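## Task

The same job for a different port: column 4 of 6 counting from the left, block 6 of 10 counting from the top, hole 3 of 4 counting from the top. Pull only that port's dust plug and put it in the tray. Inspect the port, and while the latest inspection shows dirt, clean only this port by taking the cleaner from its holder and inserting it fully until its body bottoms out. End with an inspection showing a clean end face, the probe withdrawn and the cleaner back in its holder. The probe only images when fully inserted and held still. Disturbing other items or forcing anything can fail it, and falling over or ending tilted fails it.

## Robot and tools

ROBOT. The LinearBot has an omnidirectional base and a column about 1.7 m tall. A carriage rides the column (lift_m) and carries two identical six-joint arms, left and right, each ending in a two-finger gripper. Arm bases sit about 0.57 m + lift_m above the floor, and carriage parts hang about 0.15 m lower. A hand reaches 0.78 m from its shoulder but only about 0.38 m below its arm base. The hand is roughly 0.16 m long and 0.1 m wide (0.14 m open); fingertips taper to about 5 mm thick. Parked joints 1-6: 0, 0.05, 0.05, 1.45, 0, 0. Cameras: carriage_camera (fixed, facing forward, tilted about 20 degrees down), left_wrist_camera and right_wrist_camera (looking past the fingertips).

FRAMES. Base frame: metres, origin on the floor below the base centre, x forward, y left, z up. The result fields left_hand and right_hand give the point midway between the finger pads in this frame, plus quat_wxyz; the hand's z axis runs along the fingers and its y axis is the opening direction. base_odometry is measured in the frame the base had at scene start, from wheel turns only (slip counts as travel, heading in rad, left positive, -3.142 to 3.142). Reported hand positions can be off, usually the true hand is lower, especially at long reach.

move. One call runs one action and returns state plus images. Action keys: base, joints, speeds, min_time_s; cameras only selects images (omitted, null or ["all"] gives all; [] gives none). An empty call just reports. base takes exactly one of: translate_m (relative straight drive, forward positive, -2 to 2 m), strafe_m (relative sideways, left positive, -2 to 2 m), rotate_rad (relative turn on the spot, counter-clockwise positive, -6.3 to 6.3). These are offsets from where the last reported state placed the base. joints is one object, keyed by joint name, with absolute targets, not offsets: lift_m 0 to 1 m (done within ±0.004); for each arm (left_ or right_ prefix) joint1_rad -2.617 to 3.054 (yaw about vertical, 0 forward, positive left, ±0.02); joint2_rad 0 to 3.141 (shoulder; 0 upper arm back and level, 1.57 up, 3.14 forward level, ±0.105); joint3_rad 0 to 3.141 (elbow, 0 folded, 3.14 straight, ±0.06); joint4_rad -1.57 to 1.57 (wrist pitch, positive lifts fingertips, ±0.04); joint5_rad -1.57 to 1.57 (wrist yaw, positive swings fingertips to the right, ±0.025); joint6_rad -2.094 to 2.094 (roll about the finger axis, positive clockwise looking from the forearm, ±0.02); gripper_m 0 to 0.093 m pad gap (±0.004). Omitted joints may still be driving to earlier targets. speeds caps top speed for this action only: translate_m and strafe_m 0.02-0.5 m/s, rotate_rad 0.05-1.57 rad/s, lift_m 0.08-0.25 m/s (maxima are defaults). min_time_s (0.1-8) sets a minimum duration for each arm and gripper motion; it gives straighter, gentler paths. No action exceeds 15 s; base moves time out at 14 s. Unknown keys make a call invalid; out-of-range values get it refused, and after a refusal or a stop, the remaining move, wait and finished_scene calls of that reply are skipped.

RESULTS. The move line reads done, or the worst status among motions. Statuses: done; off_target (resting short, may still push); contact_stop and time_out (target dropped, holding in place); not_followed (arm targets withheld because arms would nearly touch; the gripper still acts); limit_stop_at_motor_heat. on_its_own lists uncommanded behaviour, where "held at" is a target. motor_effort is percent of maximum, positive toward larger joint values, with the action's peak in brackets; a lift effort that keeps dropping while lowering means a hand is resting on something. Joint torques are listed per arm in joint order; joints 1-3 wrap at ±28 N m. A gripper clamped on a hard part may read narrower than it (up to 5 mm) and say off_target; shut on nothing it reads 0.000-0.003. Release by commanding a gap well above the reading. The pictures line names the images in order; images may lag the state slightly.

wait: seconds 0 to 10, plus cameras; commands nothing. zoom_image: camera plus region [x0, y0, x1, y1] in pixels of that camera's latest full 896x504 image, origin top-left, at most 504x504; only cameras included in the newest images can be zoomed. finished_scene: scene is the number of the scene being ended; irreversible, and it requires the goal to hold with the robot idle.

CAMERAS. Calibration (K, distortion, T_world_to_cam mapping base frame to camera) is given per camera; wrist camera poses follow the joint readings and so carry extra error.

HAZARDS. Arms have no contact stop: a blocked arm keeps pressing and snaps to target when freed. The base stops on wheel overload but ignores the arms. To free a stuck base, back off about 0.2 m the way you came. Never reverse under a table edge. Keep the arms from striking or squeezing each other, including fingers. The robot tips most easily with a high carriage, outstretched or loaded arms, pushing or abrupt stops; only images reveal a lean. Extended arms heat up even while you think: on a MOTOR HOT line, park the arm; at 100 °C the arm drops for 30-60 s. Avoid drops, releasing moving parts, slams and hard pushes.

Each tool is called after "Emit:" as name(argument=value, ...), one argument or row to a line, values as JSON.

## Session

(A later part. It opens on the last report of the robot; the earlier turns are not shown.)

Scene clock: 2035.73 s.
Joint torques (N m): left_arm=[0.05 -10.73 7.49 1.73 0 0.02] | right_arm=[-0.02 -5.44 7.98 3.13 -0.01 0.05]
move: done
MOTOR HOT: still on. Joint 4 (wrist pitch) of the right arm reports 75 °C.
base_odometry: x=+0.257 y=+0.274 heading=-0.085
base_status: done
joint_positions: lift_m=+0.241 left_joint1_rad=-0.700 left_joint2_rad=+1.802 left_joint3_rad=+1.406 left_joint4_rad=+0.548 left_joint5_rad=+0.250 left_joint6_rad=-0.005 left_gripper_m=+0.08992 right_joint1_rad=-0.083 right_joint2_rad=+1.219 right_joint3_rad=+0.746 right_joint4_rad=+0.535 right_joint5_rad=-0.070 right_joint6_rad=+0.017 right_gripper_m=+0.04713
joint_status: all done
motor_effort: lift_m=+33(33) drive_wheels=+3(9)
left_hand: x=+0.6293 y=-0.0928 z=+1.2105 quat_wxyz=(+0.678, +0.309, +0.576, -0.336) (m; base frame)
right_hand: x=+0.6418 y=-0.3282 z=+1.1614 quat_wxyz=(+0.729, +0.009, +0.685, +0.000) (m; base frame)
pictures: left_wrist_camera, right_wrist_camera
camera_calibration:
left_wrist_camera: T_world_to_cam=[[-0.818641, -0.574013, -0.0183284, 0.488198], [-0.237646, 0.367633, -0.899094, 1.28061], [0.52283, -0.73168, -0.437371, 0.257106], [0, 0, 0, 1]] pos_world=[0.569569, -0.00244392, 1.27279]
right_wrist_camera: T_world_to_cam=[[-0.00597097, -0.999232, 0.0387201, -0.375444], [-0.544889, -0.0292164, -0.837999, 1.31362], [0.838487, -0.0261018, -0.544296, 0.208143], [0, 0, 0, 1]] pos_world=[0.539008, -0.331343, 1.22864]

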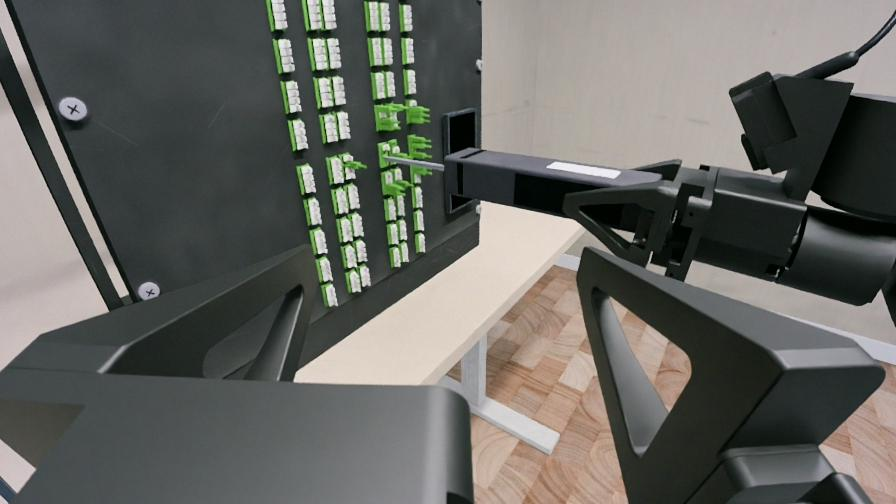

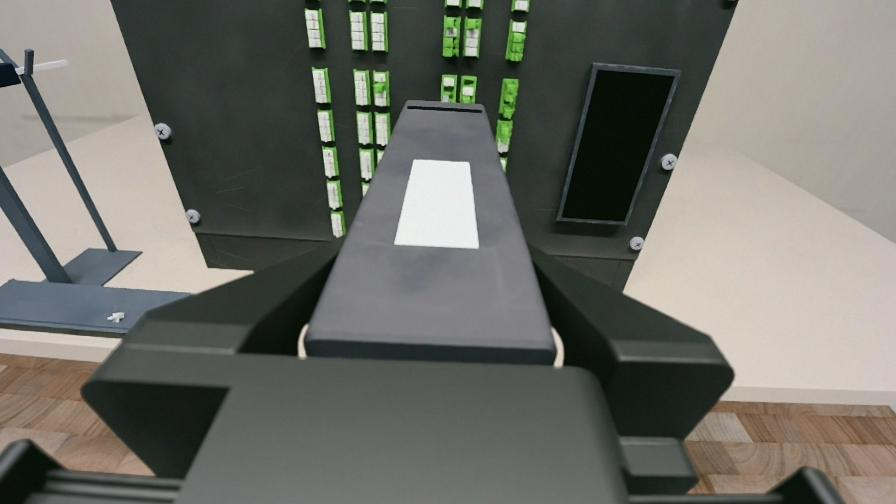

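Emit:
move(
  joints={"right_joint5_rad":-0.0573,"lift_m":0.2402},
  speeds={"lift_m":0.08},
  cameras=[],
)

Emit:
move(
  joints={"right_joint5_rad":-0.067},
  cameras=["left_wrist_camera","right_wrist_camera"],
)

Emit:
zoom_image(
  camera="right_wrist_camera",
  region=[425, 50, 485, 110],
)

Emit:
zoom_image(
  camera="left_wrist_camera",
  region=[360, 130, 440, 190],
)

Scene clock: 2040.13 s.
Joint torques (N m): left_arm=[0.09 -10.73 7.61 1.83 0.01 0.04] | right_arm=[-0.08 -5.37 8.03 3.1 0.09 0.05]
move: done
MOTOR HOT: still on. Joint 4 (wrist pitch) of the right arm reports 76 °C.
base_odometry: x=+0.257 y=+0.274 heading=-0.085
base_status: not commanded
joint_positions: lift_m=+0.240 left_joint1_rad=-0.700 left_joint2_rad=+1.802 left_joint3_rad=+1.406 left_joint4_rad=+0.548 left_joint5_rad=+0.250 left_joint6_rad=-0.005 left_gripper_m=+0.08992 right_joint1_rad=-0.083 right_joint2_rad=+1.219 right_joint3_rad=+0.746 right_joint4_rad=+0.535 right_joint5_rad=-0.067 right_joint6_rad=+0.017 right_gripper_m=+0.04713
joint_status: all done
motor_effort: lift_m=+34(35) drive_wheels=+3(3)
left_hand: x=+0.6293 y=-0.0928 z=+1.2095 quat_wxyz=(+0.678, +0.309, +0.576, -0.336) (m; base frame)
right_hand: x=+0.6418 y=-0.3286 z=+1.1603 quat_wxyz=(+0.729, +0.010, +0.685, -0.001) (m; base frame)
pictures: none
No camera images: "cameras" was empty.

Scene clock: 2040.43 s.
Joint torques (N m): left_arm=[0.21 -10.67 7.49 1.74 -0.01 0.05] | right_arm=[-0.08 -5.39 7.97 3.11 -0.01 0.05]
move: done
MOTOR HOT: still on. Joint 4 (wrist pitch) of the right arm reports 76 °C.
base_odometry: x=+0.257 y=+0.274 heading=-0.085
base_status: not commanded
joint_positions: lift_m=+0.240 left_joint1_rad=-0.700 left_joint2_rad=+1.802 left_joint3_rad=+1.406 left_joint4_rad=+0.548 left_joint5_rad=+0.250 left_joint6_rad=-0.005 left_gripper_m=+0.08992 right_joint1_rad=-0.083 right_joint2_rad=+1.219 right_joint3_rad=+0.746 right_joint4_rad=+0.535 right_joint5_rad=-0.067 right_joint6_rad=+0.017 right_gripper_m=+0.04713
joint_status: all done
motor_effort: lift_m=+34(34) drive_wheels=+2(3)
left_hand: x=+0.6293 y=-0.0928 z=+1.2095 quat_wxyz=(+0.678, +0.309, +0.576, -0.336) (m; base frame)
right_hand: x=+0.6418 y=-0.3286 z=+1.1603 quat_wxyz=(+0.729, +0.010, +0.685, -0.001) (m; base frame)
pictures: left_wrist_camera, right_wrist_camera
camera_calibration:
left_wrist_camera: T_world_to_cam=[[-0.818641, -0.574013, -0.0183284, 0.488177], [-0.237646, 0.367633, -0.899094, 1.27962], [0.52283, -0.73168, -0.437371, 0.256624], [0, 0, 0, 1]] pos_world=[0.569569, -0.00244392, 1.27169]
right_wrist_camera: T_world_to_cam=[[-0.00868657, -0.999218, 0.0385849, -0.373968], [-0.54497, -0.0276218, -0.838, 1.31334], [0.83841, -0.028307, -0.544304, 0.206921], [0, 0, 0, 1]] pos_world=[0.538999, -0.331541, 1.22764]

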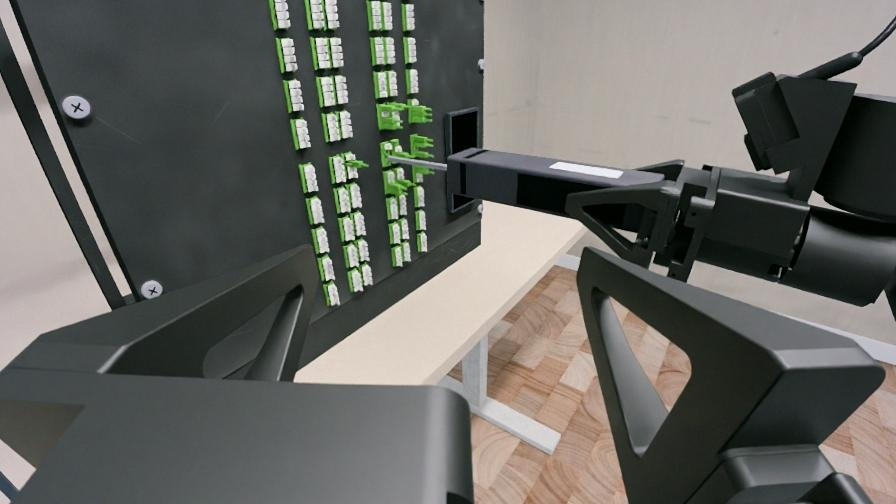

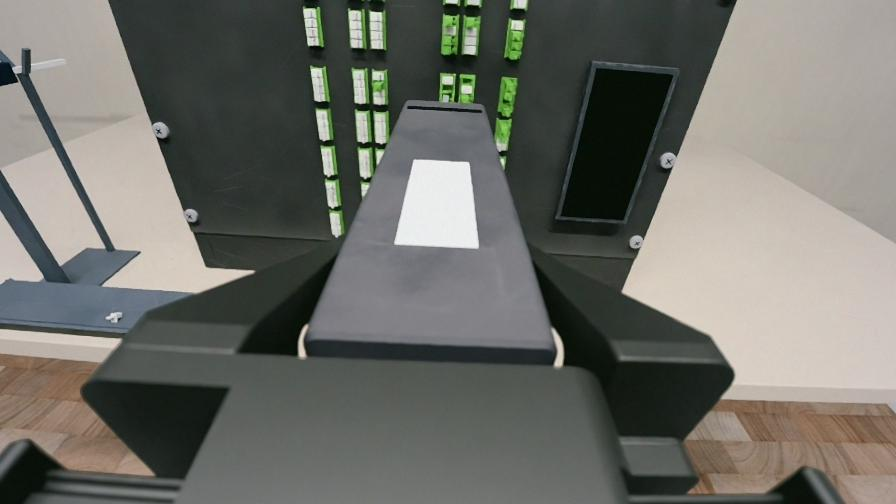

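Scaled by 8.400 from the camera's 896x504 image, which has a finer 1280x720 frame.

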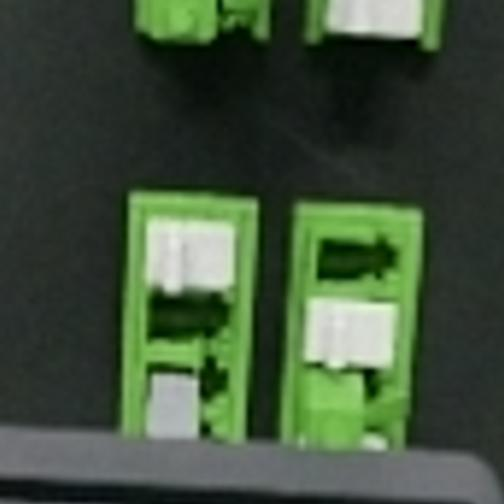

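Scaled by 6.300 from the camera's 896x504 image, which has a finer 1280x720 frame.

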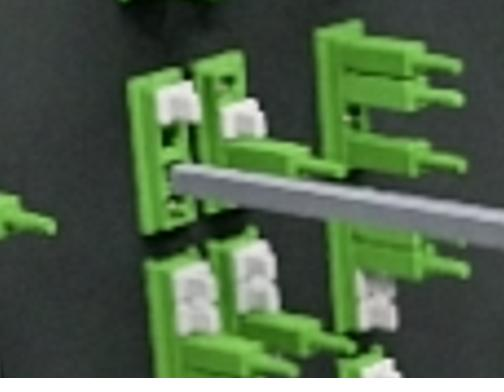

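Emit:
move(
  base={"translate_m":0.002},
  speeds={"translate_m":0.02},
  cameras=["right_wrist_camera"],
)

Emit:
zoom_image(
  camera="right_wrist_camera",
  region=[425, 50, 485, 110],
)

Emit:
move(
  base={"translate_m":0.002},
  speeds={"translate_m":0.02},
  cameras=["right_wrist_camera"],
)

Emit:
zoom_image(
  camera="right_wrist_camera",
  region=[425, 50, 485, 110],
)

Scene clock: 2046.83 s.
Joint torques (N m): left_arm=[0.03 -10.78 7.38 1.79 -0.03 0.04] | right_arm=[-0.02 -5.37 7.97 3.09 0 0.05]
move: done
MOTOR HOT: still on. Joint 4 (wrist pitch) of the right arm reports 76 °C.
base_odometry: x=+0.259 y=+0.274 heading=-0.085
base_status: done
joint_positions: lift_m=+0.240 left_joint1_rad=-0.700 left_joint2_rad=+1.802 left_joint3_rad=+1.406 left_joint4_rad=+0.548 left_joint5_rad=+0.250 left_joint6_rad=-0.005 left_gripper_m=+0.08992 right_joint1_rad=-0.083 right_joint2_rad=+1.219 right_joint3_rad=+0.746 right_joint4_rad=+0.537 right_joint5_rad=-0.069 right_joint6_rad=+0.017 right_gripper_m=+0.04713
joint_status: not commanded
motor_effort: lift_m=+34(34) drive_wheels=+3(10)
left_hand: x=+0.6296 y=-0.0924 z=+1.2095 quat_wxyz=(+0.678, +0.309, +0.576, -0.336) (m; base frame)
right_hand: x=+0.6417 y=-0.3284 z=+1.1607 quat_wxyz=(+0.729, +0.009, +0.684, +0.000) (m; base frame)
pictures: right_wrist_camera
camera_calibration:
right_wrist_camera: T_world_to_cam=[[-0.00719479, -0.999223, 0.0387556, -0.374893], [-0.543627, -0.0286207, -0.838839, 1.31344], [0.839296, -0.0271039, -0.542999, 0.205427], [0, 0, 0, 1]] pos_world=[0.538908, -0.331443, 1.22784]

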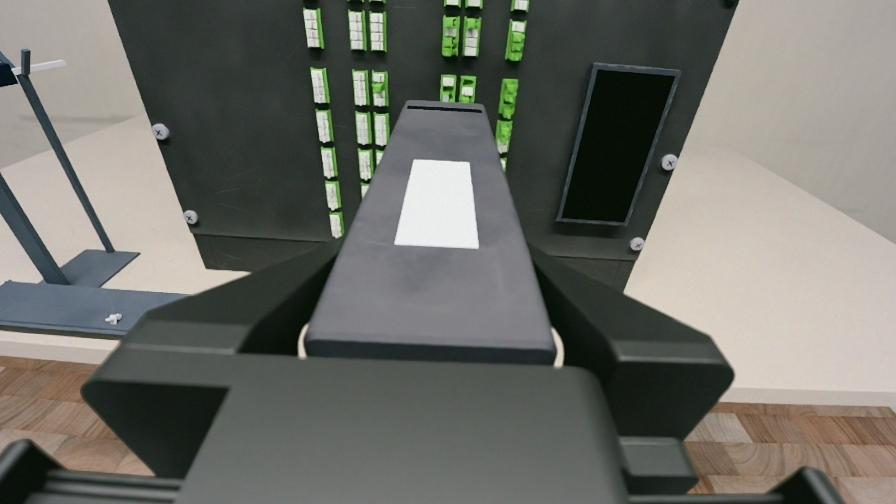

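Scaled by 8.400 from the camera's 896x504 image, which has a finer 1280x720 frame.

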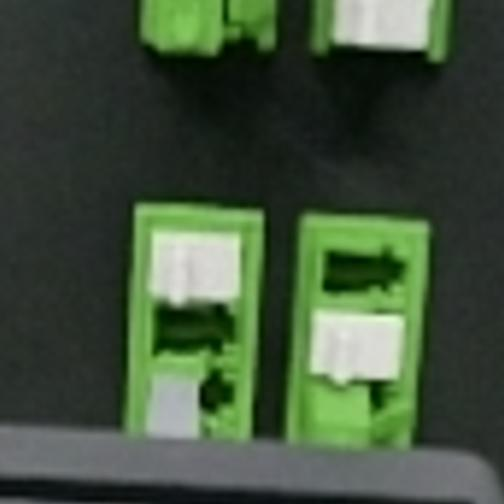

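Scene clock: 2047.53 s.
Joint torques (N m): left_arm=[-0.13 -10.51 7.6 1.8 -0.02 -0.01] | right_arm=[-0.01 -5.39 7.94 3.09 0.01 0.05]
move: done
MOTOR HOT: still on. Joint 4 (wrist pitch) of the right arm reports 76 °C.
base_odometry: x=+0.261 y=+0.274 heading=-0.085
base_status: done
joint_positions: lift_m=+0.240 left_joint1_rad=-0.700 left_joint2_rad=+1.802 left_joint3_rad=+1.406 left_joint4_rad=+0.548 left_joint5_rad=+0.250 left_joint6_rad=-0.005 left_gripper_m=+0.08992 right_joint1_rad=-0.083 right_joint2_rad=+1.219 right_joint3_rad=+0.746 right_joint4_rad=+0.537 right_joint5_rad=-0.069 right_joint6_rad=+0.017 right_gripper_m=+0.04713
joint_status: not commanded
motor_effort: lift_m=+34(34) drive_wheels=+3(7)
left_hand: x=+0.6296 y=-0.0924 z=+1.2095 quat_wxyz=(+0.678, +0.309, +0.576, -0.336) (m; base frame)
right_hand: x=+0.6417 y=-0.3284 z=+1.1608 quat_wxyz=(+0.729, +0.009, +0.684, +0.000) (m; base frame)
pictures: right_wrist_camera
camera_calibration:
right_wrist_camera: T_world_to_cam=[[-0.00715421, -0.99922, 0.0388365, -0.375018], [-0.543326, -0.0287204, -0.839031, 1.31351], [0.839492, -0.0271035, -0.542696, 0.205088], [0, 0, 0, 1]] pos_world=[0.538809, -0.331443, 1.22794]

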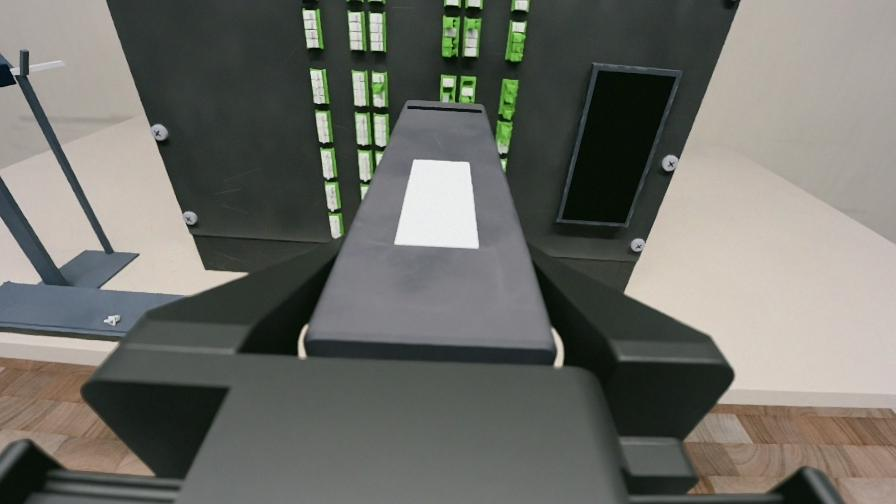

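Scaled by 8.400 from the camera's 896x504 image, which has a finer 1280x720 frame.

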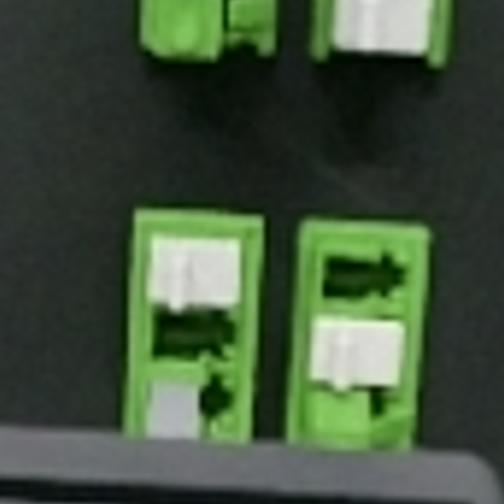

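Emit:
move(
  joints={"lift_m":0.2395,"right_joint5_rad":-0.0575},
  speeds={"lift_m":0.08},
  cameras=[],
)

Emit:
move(
  base={"translate_m":0.002},
  joints={"right_joint5_rad":-0.066},
  speeds={"translate_m":0.02},
  cameras=["right_wrist_camera"],
)

Emit:
zoom_image(
  camera="right_wrist_camera",
  region=[425, 50, 485, 110],
)

Emit:
move(
  base={"translate_m":0.002},
  speeds={"translate_m":0.02},
  cameras=[],
)

Emit:
move(
  base={"translate_m":0.002},
  speeds={"translate_m":0.02},
  cameras=["left_wrist_camera","right_wrist_camera"],
)

Emit:
zoom_image(
  camera="right_wrist_camera",
  region=[425, 50, 485, 110],
)

Scene clock: 2057.53 s.
Joint torques (N m): left_arm=[0.16 -10.71 7.39 1.76 -0.05 -0.02] | right_arm=[-0.08 -5.38 7.99 3.08 0.1 0.06]
move: done
MOTOR HOT: still on. Joint 4 (wrist pitch) of the right arm reports 77 °C.
base_odometry: x=+0.261 y=+0.274 heading=-0.085
base_status: not commanded
joint_positions: lift_m=+0.240 left_joint1_rad=-0.700 left_joint2_rad=+1.802 left_joint3_rad=+1.406 left_joint4_rad=+0.548 left_joint5_rad=+0.250 left_joint6_rad=-0.005 left_gripper_m=+0.08992 right_joint1_rad=-0.083 right_joint2_rad=+1.219 right_joint3_rad=+0.746 right_joint4_rad=+0.538 right_joint5_rad=-0.068 right_joint6_rad=+0.017 right_gripper_m=+0.04713
joint_status: all done
motor_effort: lift_m=+33(34) drive_wheels=+3(3)
left_hand: x=+0.6296 y=-0.0924 z=+1.2088 quat_wxyz=(+0.678, +0.309, +0.576, -0.336) (m; base frame)
right_hand: x=+0.6417 y=-0.3285 z=+1.1602 quat_wxyz=(+0.729, +0.009, +0.684, +0.000) (m; base frame)
pictures: none
No camera images: "cameras" was empty.

Scene clock: 2058.13 s.
Joint torques (N m): left_arm=[-0.12 -10.69 7.51 1.8 -0.03 0.03] | right_arm=[-0.08 -5.38 7.88 3.07 0.01 0.05]
move: done
MOTOR HOT: still on. Joint 4 (wrist pitch) of the right arm reports 77 °C.
base_odometry: x=+0.263 y=+0.273 heading=-0.085
base_status: done
joint_positions: lift_m=+0.240 left_joint1_rad=-0.699 left_joint2_rad=+1.802 left_joint3_rad=+1.406 left_joint4_rad=+0.548 left_joint5_rad=+0.249 left_joint6_rad=-0.005 left_gripper_m=+0.08992 right_joint1_rad=-0.083 right_joint2_rad=+1.219 right_joint3_rad=+0.746 right_joint4_rad=+0.538 right_joint5_rad=-0.068 right_joint6_rad=+0.017 right_gripper_m=+0.04713
joint_status: all done
motor_effort: lift_m=+33(33) drive_wheels=+3(8)
left_hand: x=+0.6300 y=-0.0921 z=+1.2088 quat_wxyz=(+0.678, +0.309, +0.576, -0.336) (m; base frame)
right_hand: x=+0.6417 y=-0.3284 z=+1.1604 quat_wxyz=(+0.730, +0.009, +0.684, +0.000) (m; base frame)
pictures: right_wrist_camera
camera_calibration:
right_wrist_camera: T_world_to_cam=[[-0.00764238, -0.999215, 0.0388747, -0.374782], [-0.542425, -0.0285169, -0.83962, 1.31334], [0.84007, -0.0275033, -0.541781, 0.203331], [0, 0, 0, 1]] pos_world=[0.538711, -0.331443, 1.22744]

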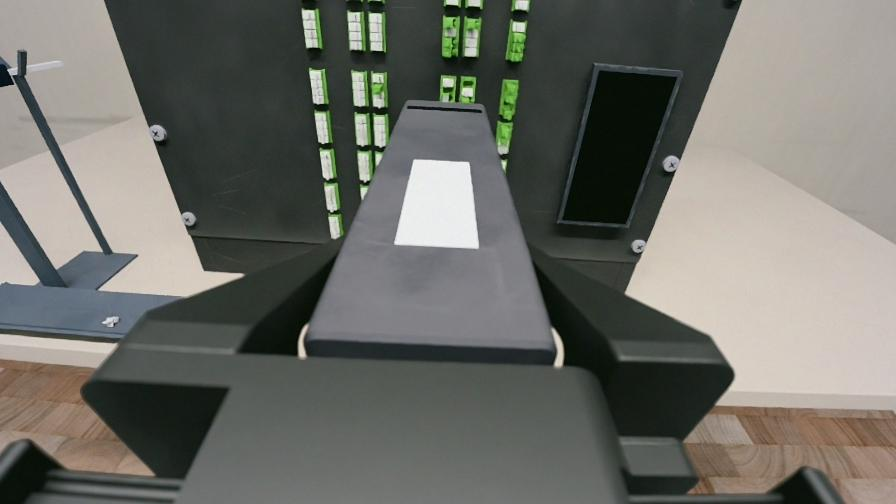

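Scaled by 8.400 from the camera's 896x504 image, which has a finer 1280x720 frame.

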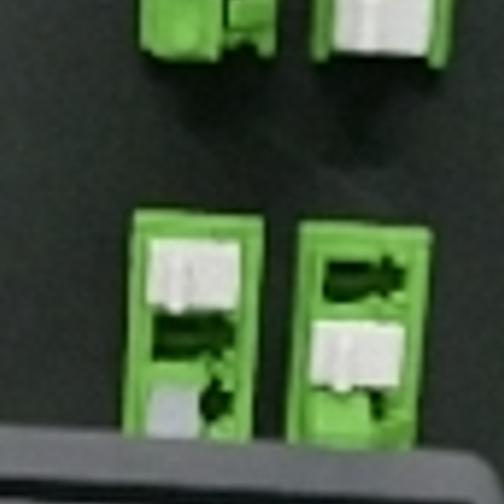

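Scene clock: 2058.73 s.
Joint torques (N m): left_arm=[-0.12 -10.58 7.62 1.76 -0.04 -0.01] | right_arm=[-0.09 -5.45 8.03 3.06 0.02 0.05]
move: done
MOTOR HOT: still on. Joint 4 (wrist pitch) of the right arm reports 77 °C.
base_odometry: x=+0.265 y=+0.273 heading=-0.086
base_status: done
joint_positions: lift_m=+0.240 left_joint1_rad=-0.698 left_joint2_rad=+1.802 left_joint3_rad=+1.406 left_joint4_rad=+0.547 left_joint5_rad=+0.249 left_joint6_rad=-0.005 left_gripper_m=+0.08992 right_joint1_rad=-0.083 right_joint2_rad=+1.220 right_joint3_rad=+0.746 right_joint4_rad=+0.539 right_joint5_rad=-0.069 right_joint6_rad=+0.017 right_gripper_m=+0.04713
joint_status: not commanded
motor_effort: lift_m=+33(33) drive_wheels=+3(6)
left_hand: x=+0.6301 y=-0.0919 z=+1.2087 quat_wxyz=(+0.678, +0.308, +0.576, -0.335) (m; base frame)
right_hand: x=+0.6419 y=-0.3283 z=+1.1602 quat_wxyz=(+0.730, +0.009, +0.684, +0.000) (m; base frame)
pictures: none
No camera images: "cameras" was empty.

Scene clock: 2059.27 s.
Joint torques (N m): left_arm=[0.01 -10.71 7.53 1.76 -0.02 0.04] | right_arm=[-0.08 -5.39 7.94 3.07 0.03 0.05]
move: done
MOTOR HOT: still on. Joint 4 (wrist pitch) of the right arm reports 77 °C.
base_odometry: x=+0.267 y=+0.273 heading=-0.086
base_status: done
joint_positions: lift_m=+0.240 left_joint1_rad=-0.698 left_joint2_rad=+1.802 left_joint3_rad=+1.406 left_joint4_rad=+0.547 left_joint5_rad=+0.249 left_joint6_rad=-0.005 left_gripper_m=+0.08992 right_joint1_rad=-0.083 right_joint2_rad=+1.220 right_joint3_rad=+0.746 right_joint4_rad=+0.539 right_joint5_rad=-0.070 right_joint6_rad=+0.017 right_gripper_m=+0.04713
joint_status: not commanded
motor_effort: lift_m=+33(33) drive_wheels=+2(8)
left_hand: x=+0.6301 y=-0.0919 z=+1.2087 quat_wxyz=(+0.678, +0.308, +0.576, -0.335) (m; base frame)
right_hand: x=+0.6419 y=-0.3282 z=+1.1602 quat_wxyz=(+0.730, +0.009, +0.684, +0.000) (m; base frame)
pictures: left_wrist_camera, right_wrist_camera
camera_calibration:
left_wrist_camera: T_world_to_cam=[[-0.817099, -0.576211, -0.0181389, 0.488013], [-0.238943, 0.367133, -0.898955, 1.27946], [0.524647, -0.730201, -0.437665, 0.255818], [0, 0, 0, 1]] pos_world=[0.570257, -0.00173288, 1.27099]
right_wrist_camera: T_world_to_cam=[[-0.00649287, -0.999219, 0.038973, -0.375415], [-0.542667, -0.0292148, -0.83944, 1.31296], [0.839923, -0.0265997, -0.542054, 0.203769], [0, 0, 0, 1]] pos_world=[0.538914, -0.331344, 1.22724]

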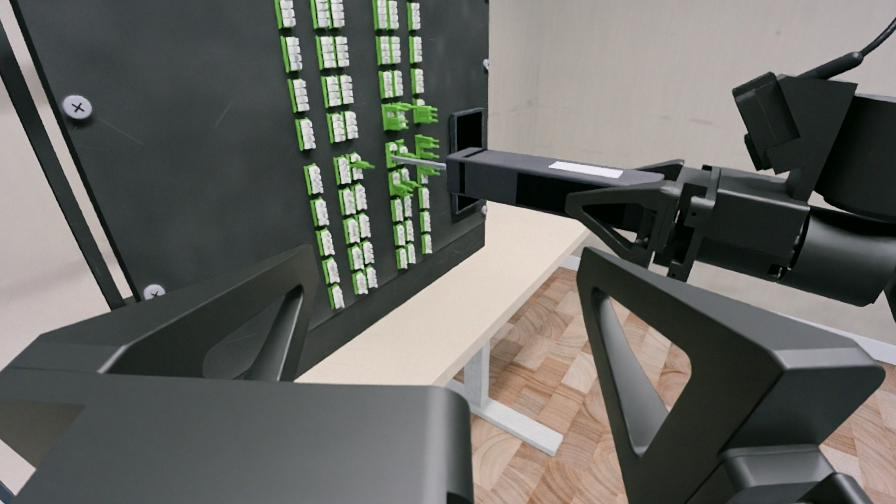

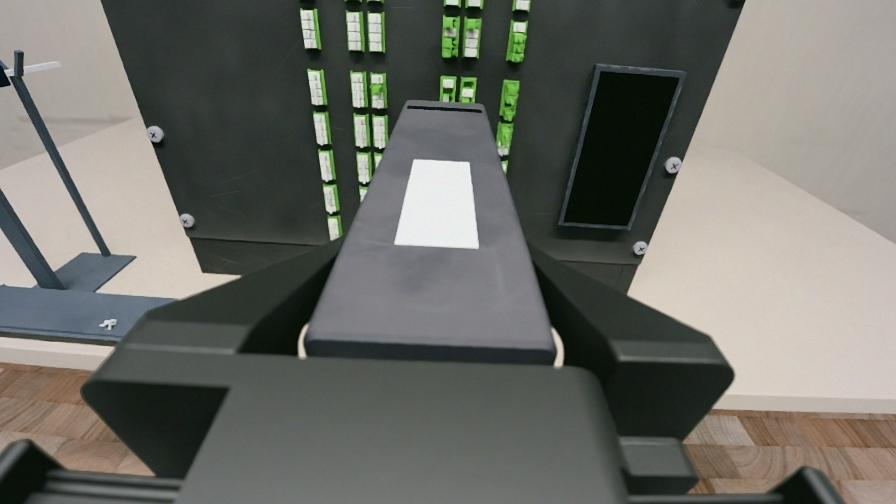

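Scaled by 8.400 from the camera's 896x504 image, which has a finer 1280x720 frame.

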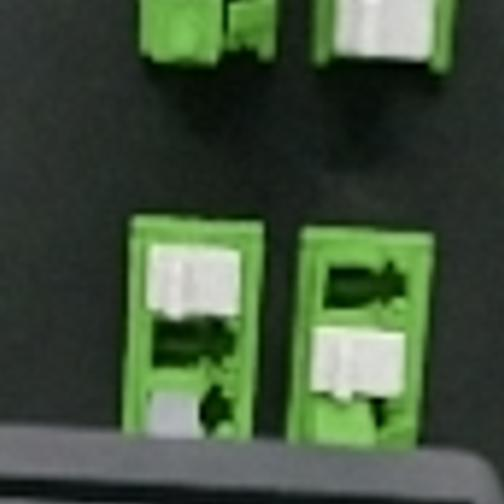

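Emit:
move(
  base={"translate_m":0.002},
  speeds={"translate_m":0.02},
  cameras=[],
)

Emit:
move(
  base={"translate_m":0.002},
  speeds={"translate_m":0.02},
  cameras=[],
)

Emit:
move(
  base={"translate_m":0.002},
  speeds={"translate_m":0.02},
  cameras=["left_wrist_camera","right_wrist_camera"],
)

Emit:
zoom_image(
  camera="right_wrist_camera",
  region=[425, 50, 485, 110],
)

Scene clock: 2063.93 s.
Joint torques (N m): left_arm=[-0.01 -10.71 7.65 1.8 -0.02 0.04] | right_arm=[-0.08 -4.63 8.06 3.14 0.04 0.05]
move: done
MOTOR HOT: still on. Joint 4 (wrist pitch) of the right arm reports 77 °C.
base_odometry: x=+0.269 y=+0.273 heading=-0.086
base_status: done
joint_positions: lift_m=+0.240 left_joint1_rad=-0.698 left_joint2_rad=+1.802 left_joint3_rad=+1.406 left_joint4_rad=+0.548 left_joint5_rad=+0.249 left_joint6_rad=-0.005 left_gripper_m=+0.08992 right_joint1_rad=-0.083 right_joint2_rad=+1.212 right_joint3_rad=+0.744 right_joint4_rad=+0.532 right_joint5_rad=-0.070 right_joint6_rad=+0.017 right_gripper_m=+0.04713
joint_status: not commanded
motor_effort: lift_m=+33(33) drive_wheels=+3(9)
left_hand: x=+0.6301 y=-0.0919 z=+1.2088 quat_wxyz=(+0.679, +0.308, +0.576, -0.335) (m; base frame)
right_hand: x=+0.6402 y=-0.3280 z=+1.1609 quat_wxyz=(+0.729, +0.009, +0.684, +0.000) (m; base frame)
pictures: none
No camera images: "cameras" was empty.

Scene clock: 2064.43 s.
Joint torques (N m): left_arm=[-0.12 -10.66 7.56 1.79 -0.03 0.02] | right_arm=[-0.09 -3.99 8.27 3.21 0.05 0.06]
move: done
MOTOR HOT: still on. Joint 4 (wrist pitch) of the right arm reports 77 °C.
base_odometry: x=+0.271 y=+0.272 heading=-0.086
base_status: done
joint_positions: lift_m=+0.240 left_joint1_rad=-0.698 left_joint2_rad=+1.802 left_joint3_rad=+1.406 left_joint4_rad=+0.548 left_joint5_rad=+0.249 left_joint6_rad=-0.005 left_gripper_m=+0.08992 right_joint1_rad=-0.083 right_joint2_rad=+1.204 right_joint3_rad=+0.742 right_joint4_rad=+0.526 right_joint5_rad=-0.071 right_joint6_rad=+0.017 right_gripper_m=+0.04713
joint_status: not commanded
motor_effort: lift_m=+33(33) drive_wheels=+3(5)
left_hand: x=+0.6301 y=-0.0919 z=+1.2088 quat_wxyz=(+0.679, +0.308, +0.576, -0.335) (m; base frame)
right_hand: x=+0.6387 y=-0.3276 z=+1.1612 quat_wxyz=(+0.729, +0.008, +0.684, +0.001) (m; base frame)
pictures: none
No camera images: "cameras" was empty.

Scene clock: 2064.93 s.
Joint torques (N m): left_arm=[-0.1 -10.67 7.36 1.74 -0.05 0.04] | right_arm=[-0.08 -3.38 8.43 3.27 0.06 0.05]
move: done
MOTOR HOT: still on. Joint 4 (wrist pitch) of the right arm reports 77 °C.
base_odometry: x=+0.273 y=+0.272 heading=-0.087
base_status: done
joint_positions: lift_m=+0.240 left_joint1_rad=-0.699 left_joint2_rad=+1.802 left_joint3_rad=+1.406 left_joint4_rad=+0.548 left_joint5_rad=+0.249 left_joint6_rad=-0.005 left_gripper_m=+0.08992 right_joint1_rad=-0.083 right_joint2_rad=+1.197 right_joint3_rad=+0.739 right_joint4_rad=+0.520 right_joint5_rad=-0.073 right_joint6_rad=+0.017 right_gripper_m=+0.04713
joint_status: not commanded
motor_effort: lift_m=+33(33) drive_wheels=+4(9)
left_hand: x=+0.6300 y=-0.0921 z=+1.2088 quat_wxyz=(+0.678, +0.309, +0.576, -0.336) (m; base frame)
right_hand: x=+0.6371 y=-0.3273 z=+1.1615 quat_wxyz=(+0.729, +0.008, +0.685, +0.001) (m; base frame)
pictures: left_wrist_camera, right_wrist_camera
camera_calibration:
left_wrist_camera: T_world_to_cam=[[-0.817337, -0.575872, -0.018234, 0.488051], [-0.238552, 0.367046, -0.899094, 1.27949], [0.524455, -0.730513, -0.437376, 0.255633], [0, 0, 0, 1]] pos_world=[0.570059, -0.00183441, 1.27109]
right_wrist_camera: T_world_to_cam=[[-0.00335361, -0.999237, 0.0389082, -0.37651], [-0.5445, -0.0308101, -0.838195, 1.31067], [0.838754, -0.0239965, -0.543981, 0.212313], [0, 0, 0, 1]] pos_world=[0.534317, -0.330746, 1.22874]

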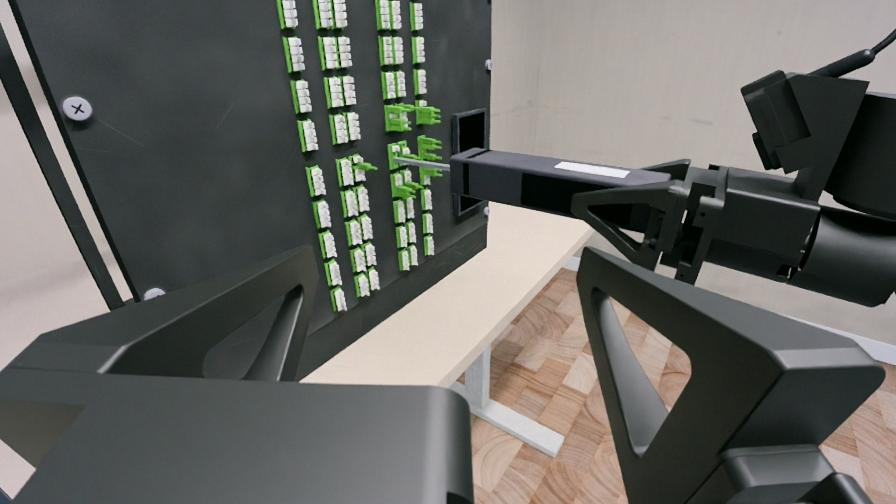

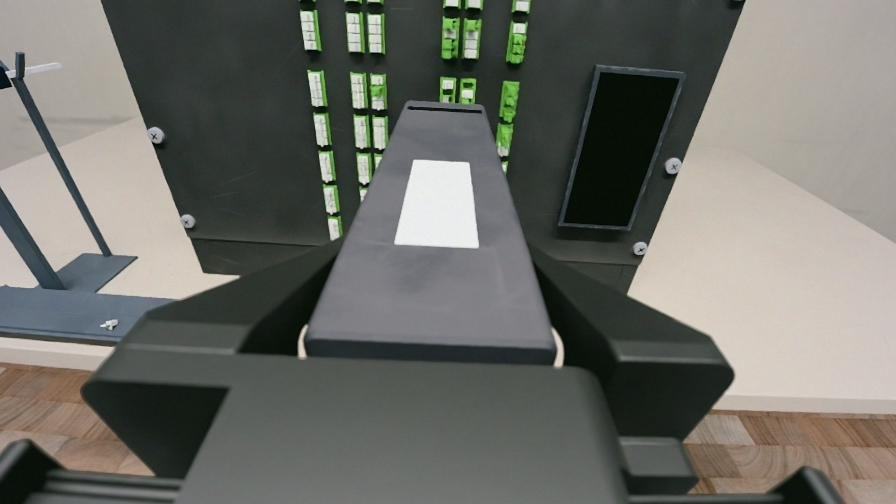

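Scaled by 8.400 from the camera's 896x504 image, which has a finer 1280x720 frame.

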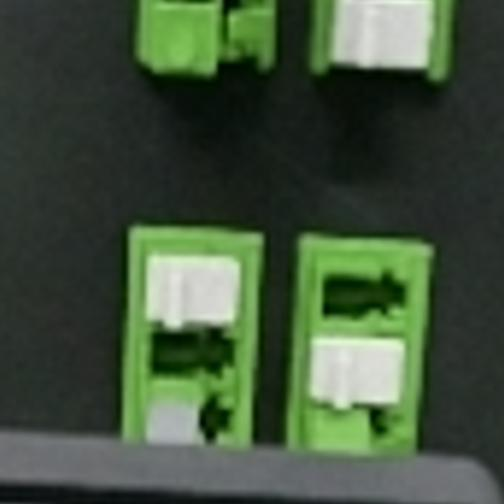

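Emit:
move(
  base={"translate_m":0.002},
  joints={"lift_m":0.2385},
  speeds={"translate_m":0.02,"lift_m":0.08},
  cameras=["right_wrist_camera"],
)

Emit:
move(
  base={"translate_m":0.002},
  joints={"lift_m":0.2375},
  speeds={"translate_m":0.02,"lift_m":0.08},
  cameras=["right_wrist_camera"],
)

Emit:
wait(
  seconds=2,
  cameras=["right_wrist_camera"],
)

Scene clock: 2069.57 s.
Joint torques (N m): left_arm=[0.01 -10.67 7.31 1.79 0.02 0.02] | right_arm=[-0.08 -2.69 8.64 3.3 0.08 0.05]
move: done
MOTOR HOT: still on. Joint 4 (wrist pitch) of the right arm reports 77 °C.
base_odometry: x=+0.274 y=+0.272 heading=-0.087
base_status: done
joint_positions: lift_m=+0.238 left_joint1_rad=-0.699 left_joint2_rad=+1.802 left_joint3_rad=+1.406 left_joint4_rad=+0.548 left_joint5_rad=+0.249 left_joint6_rad=-0.005 left_gripper_m=+0.08992 right_joint1_rad=-0.083 right_joint2_rad=+1.189 right_joint3_rad=+0.737 right_joint4_rad=+0.517 right_joint5_rad=-0.075 right_joint6_rad=+0.017 right_gripper_m=+0.04713
joint_status: all done
motor_effort: lift_m=+34(35) drive_wheels=+4(10)
left_hand: x=+0.6300 y=-0.0921 z=+1.2078 quat_wxyz=(+0.679, +0.308, +0.576, -0.336) (m; base frame)
right_hand: x=+0.6356 y=-0.3269 z=+1.1616 quat_wxyz=(+0.730, +0.007, +0.684, +0.002) (m; base frame)
pictures: right_wrist_camera
camera_calibration:
right_wrist_camera: T_world_to_cam=[[-0.00156017, -0.999229, 0.0392282, -0.37766], [-0.542539, -0.0321071, -0.839417, 1.3097], [0.840029, -0.0225925, -0.542071, 0.211116], [0, 0, 0, 1]] pos_world=[0.53263, -0.330548, 1.22864]

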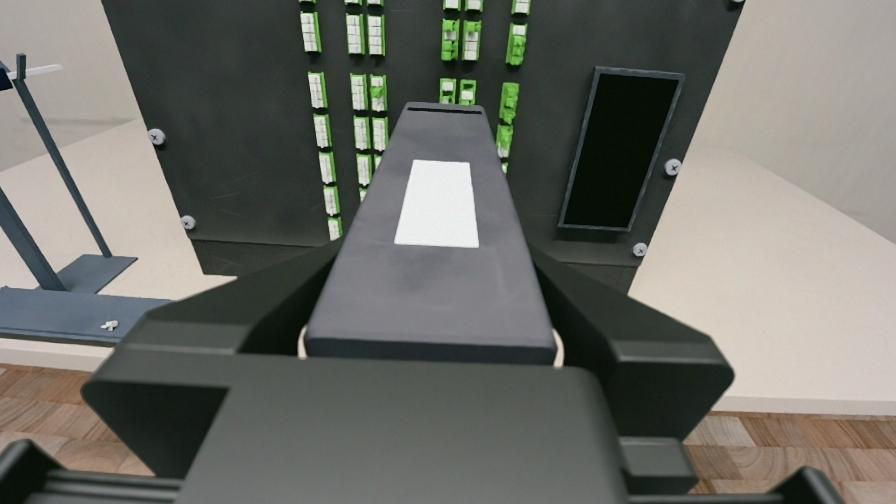

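Scene clock: 2070.13 s.
Joint torques (N m): left_arm=[-0.16 -10.56 7.36 1.75 0 0.04] | right_arm=[-0.08 -2.07 8.77 3.3 0.11 0.05]
move: done
MOTOR HOT: still on. Joint 4 (wrist pitch) of the right arm reports 77 °C.
base_odometry: x=+0.276 y=+0.271 heading=-0.087
base_status: done
joint_positions: lift_m=+0.237 left_joint1_rad=-0.699 left_joint2_rad=+1.802 left_joint3_rad=+1.406 left_joint4_rad=+0.548 left_joint5_rad=+0.249 left_joint6_rad=-0.005 left_gripper_m=+0.08992 right_joint1_rad=-0.083 right_joint2_rad=+1.183 right_joint3_rad=+0.735 right_joint4_rad=+0.517 right_joint5_rad=-0.076 right_joint6_rad=+0.017 right_gripper_m=+0.04713
joint_status: all done
motor_effort: lift_m=+34(35) drive_wheels=+5(10)
left_hand: x=+0.6300 y=-0.0921 z=+1.2068 quat_wxyz=(+0.679, +0.308, +0.576, -0.336) (m; base frame)
right_hand: x=+0.6341 y=-0.3264 z=+1.1622 quat_wxyz=(+0.731, +0.006, +0.682, +0.002) (m; base frame)
pictures: right_wrist_camera
camera_calibration:
right_wrist_camera: T_world_to_cam=[[0.000164651, -0.999209, 0.0397762, -0.378956], [-0.538684, -0.0336004, -0.841838, 1.30934], [0.842508, -0.0212882, -0.538263, 0.207164], [0, 0, 0, 1]] pos_world=[0.530848, -0.330251, 1.22884]

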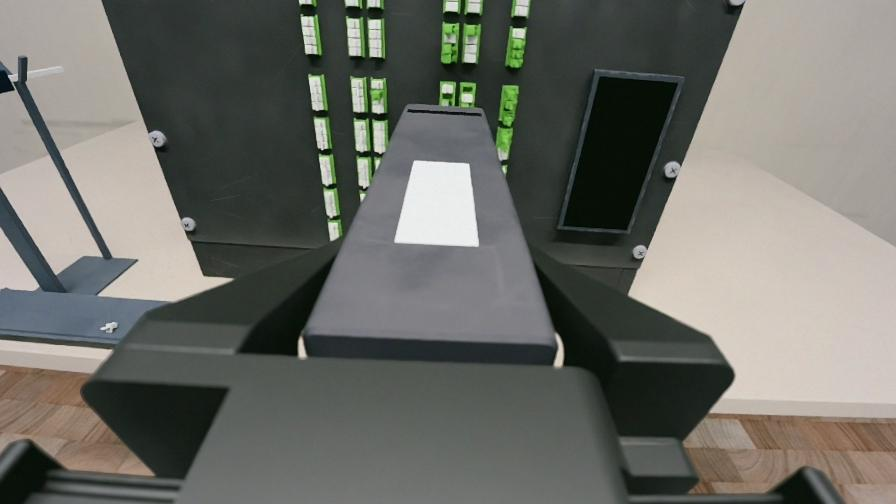

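Scene clock: 2072.13 s.
Joint torques (N m): left_arm=[0.03 -10.81 7.56 1.79 0.02 0.03] | right_arm=[-0.08 -2.04 8.79 3.3 0.1 0.05]
MOTOR HOT: still on. Joint 4 (wrist pitch) of the right arm reports 77 °C.
base_odometry: x=+0.276 y=+0.271 heading=-0.087
base_status: done
joint_positions: lift_m=+0.237 left_joint1_rad=-0.699 left_joint2_rad=+1.802 left_joint3_rad=+1.406 left_joint4_rad=+0.548 left_joint5_rad=+0.249 left_joint6_rad=-0.005 left_gripper_m=+0.08992 right_joint1_rad=-0.083 right_joint2_rad=+1.183 right_joint3_rad=+0.735 right_joint4_rad=+0.517 right_joint5_rad=-0.076 right_joint6_rad=+0.017 right_gripper_m=+0.04713
joint_status: all done
motor_effort: lift_m=+34(35) drive_wheels=+5(10)
left_hand: x=+0.6300 y=-0.0921 z=+1.2068 quat_wxyz=(+0.679, +0.308, +0.576, -0.336) (m; base frame)
right_hand: x=+0.6341 y=-0.3264 z=+1.1622 quat_wxyz=(+0.731, +0.006, +0.682, +0.002) (m; base frame)
wait: 2.00 s; at rest by 0.27 s
pictures: right_wrist_camera
camera_calibration:
right_wrist_camera: T_world_to_cam=[[0.000164651, -0.999209, 0.0397762, -0.378956], [-0.538684, -0.0336004, -0.841838, 1.30934], [0.842508, -0.0212882, -0.538263, 0.207164], [0, 0, 0, 1]] pos_world=[0.530848, -0.330251, 1.22884]

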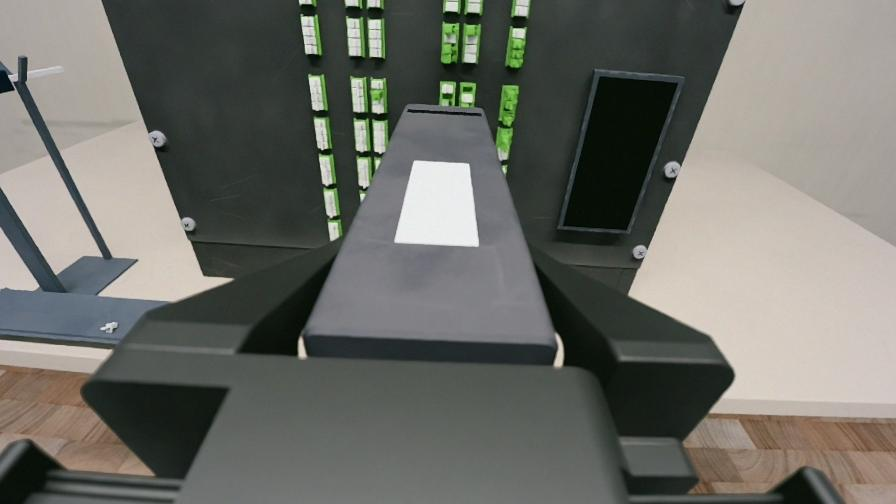

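Emit:
move(
  base={"translate_m":-0.012},
  joints={"lift_m":0.2395,"right_joint4_rad":0.60},
  speeds={"translate_m":0.03,"lift_m":0.08},
  cameras=["left_wrist_camera","right_wrist_camera"],
)

Emit:
zoom_image(
  camera="right_wrist_camera",
  region=[425, 50, 485, 110],
)

Scene clock: 2081.37 s.
Joint torques (N m): left_arm=[0.28 -10.76 7.54 1.75 -0.03 -0.03] | right_arm=[-0.08 -6.61 8.05 2.6 0.07 0.05]
move: done
MOTOR HOT: still on. Joint 4 (wrist pitch) of the right arm reports 78 °C.
base_odometry: x=+0.264 y=+0.273 heading=-0.087
base_status: done
joint_positions: lift_m=+0.239 left_joint1_rad=-0.699 left_joint2_rad=+1.802 left_joint3_rad=+1.406 left_joint4_rad=+0.549 left_joint5_rad=+0.249 left_joint6_rad=-0.005 left_gripper_m=+0.08992 right_joint1_rad=-0.083 right_joint2_rad=+1.233 right_joint3_rad=+0.744 right_joint4_rad=+0.561 right_joint5_rad=-0.073 right_joint6_rad=+0.017 right_gripper_m=+0.04713
joint_status: all done
motor_effort: lift_m=+35(36) drive_wheels=-3(8)
left_hand: x=+0.6298 y=-0.0922 z=+1.2091 quat_wxyz=(+0.679, +0.308, +0.575, -0.336) (m; base frame)
right_hand: x=+0.6441 y=-0.3278 z=+1.1594 quat_wxyz=(+0.732, +0.007, +0.681, +0.001) (m; base frame)
pictures: left_wrist_camera, right_wrist_camera
camera_calibration:
left_wrist_camera: T_world_to_cam=[[-0.817528, -0.575588, -0.0186327, 0.488446], [-0.237308, 0.366184, -0.899775, 1.27963], [0.524722, -0.731169, -0.435957, 0.253707], [0, 0, 0, 1]] pos_world=[0.569859, -0.0019348, 1.27109]
right_wrist_camera: T_world_to_cam=[[-0.00332189, -0.999207, 0.0396877, -0.377832], [-0.536483, -0.0317122, -0.843315, 1.31314], [0.843904, -0.0240932, -0.535952, 0.192649], [0, 0, 0, 1]] pos_world=[0.540644, -0.331248, 1.22563]

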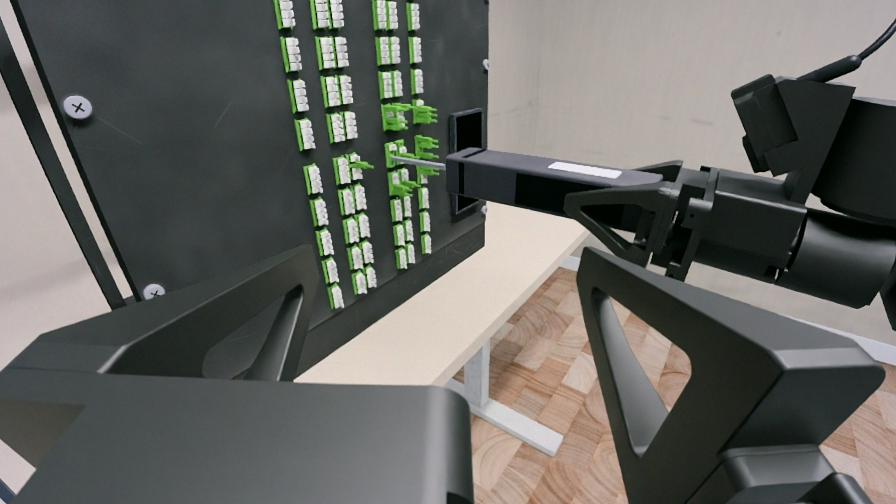

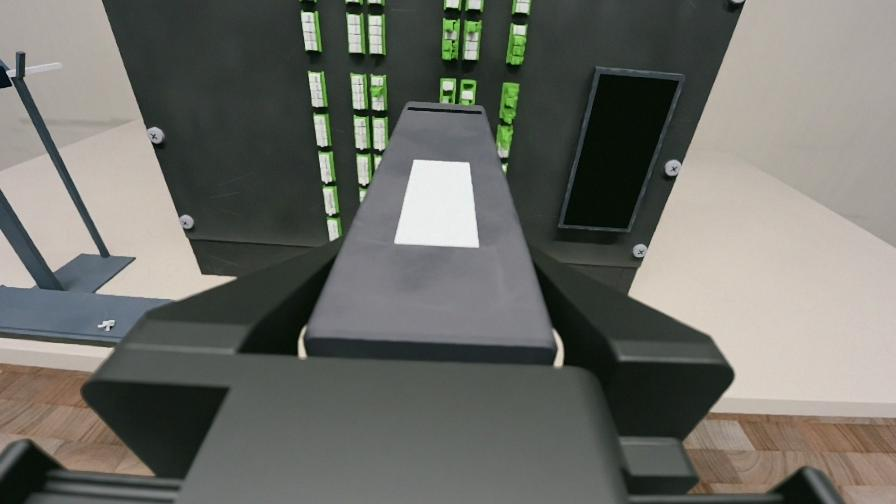

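Scaled by 8.400 from the camera's 896x504 image, which has a finer 1280x720 frame.

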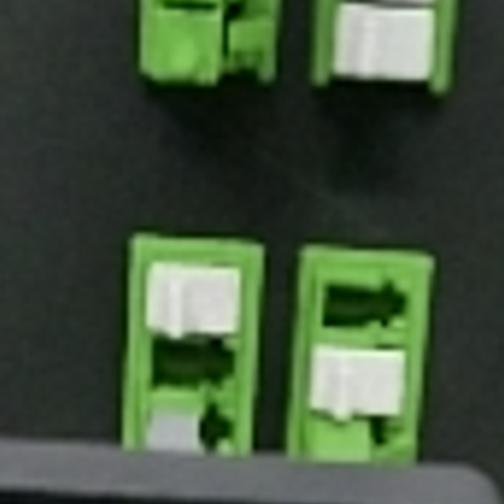

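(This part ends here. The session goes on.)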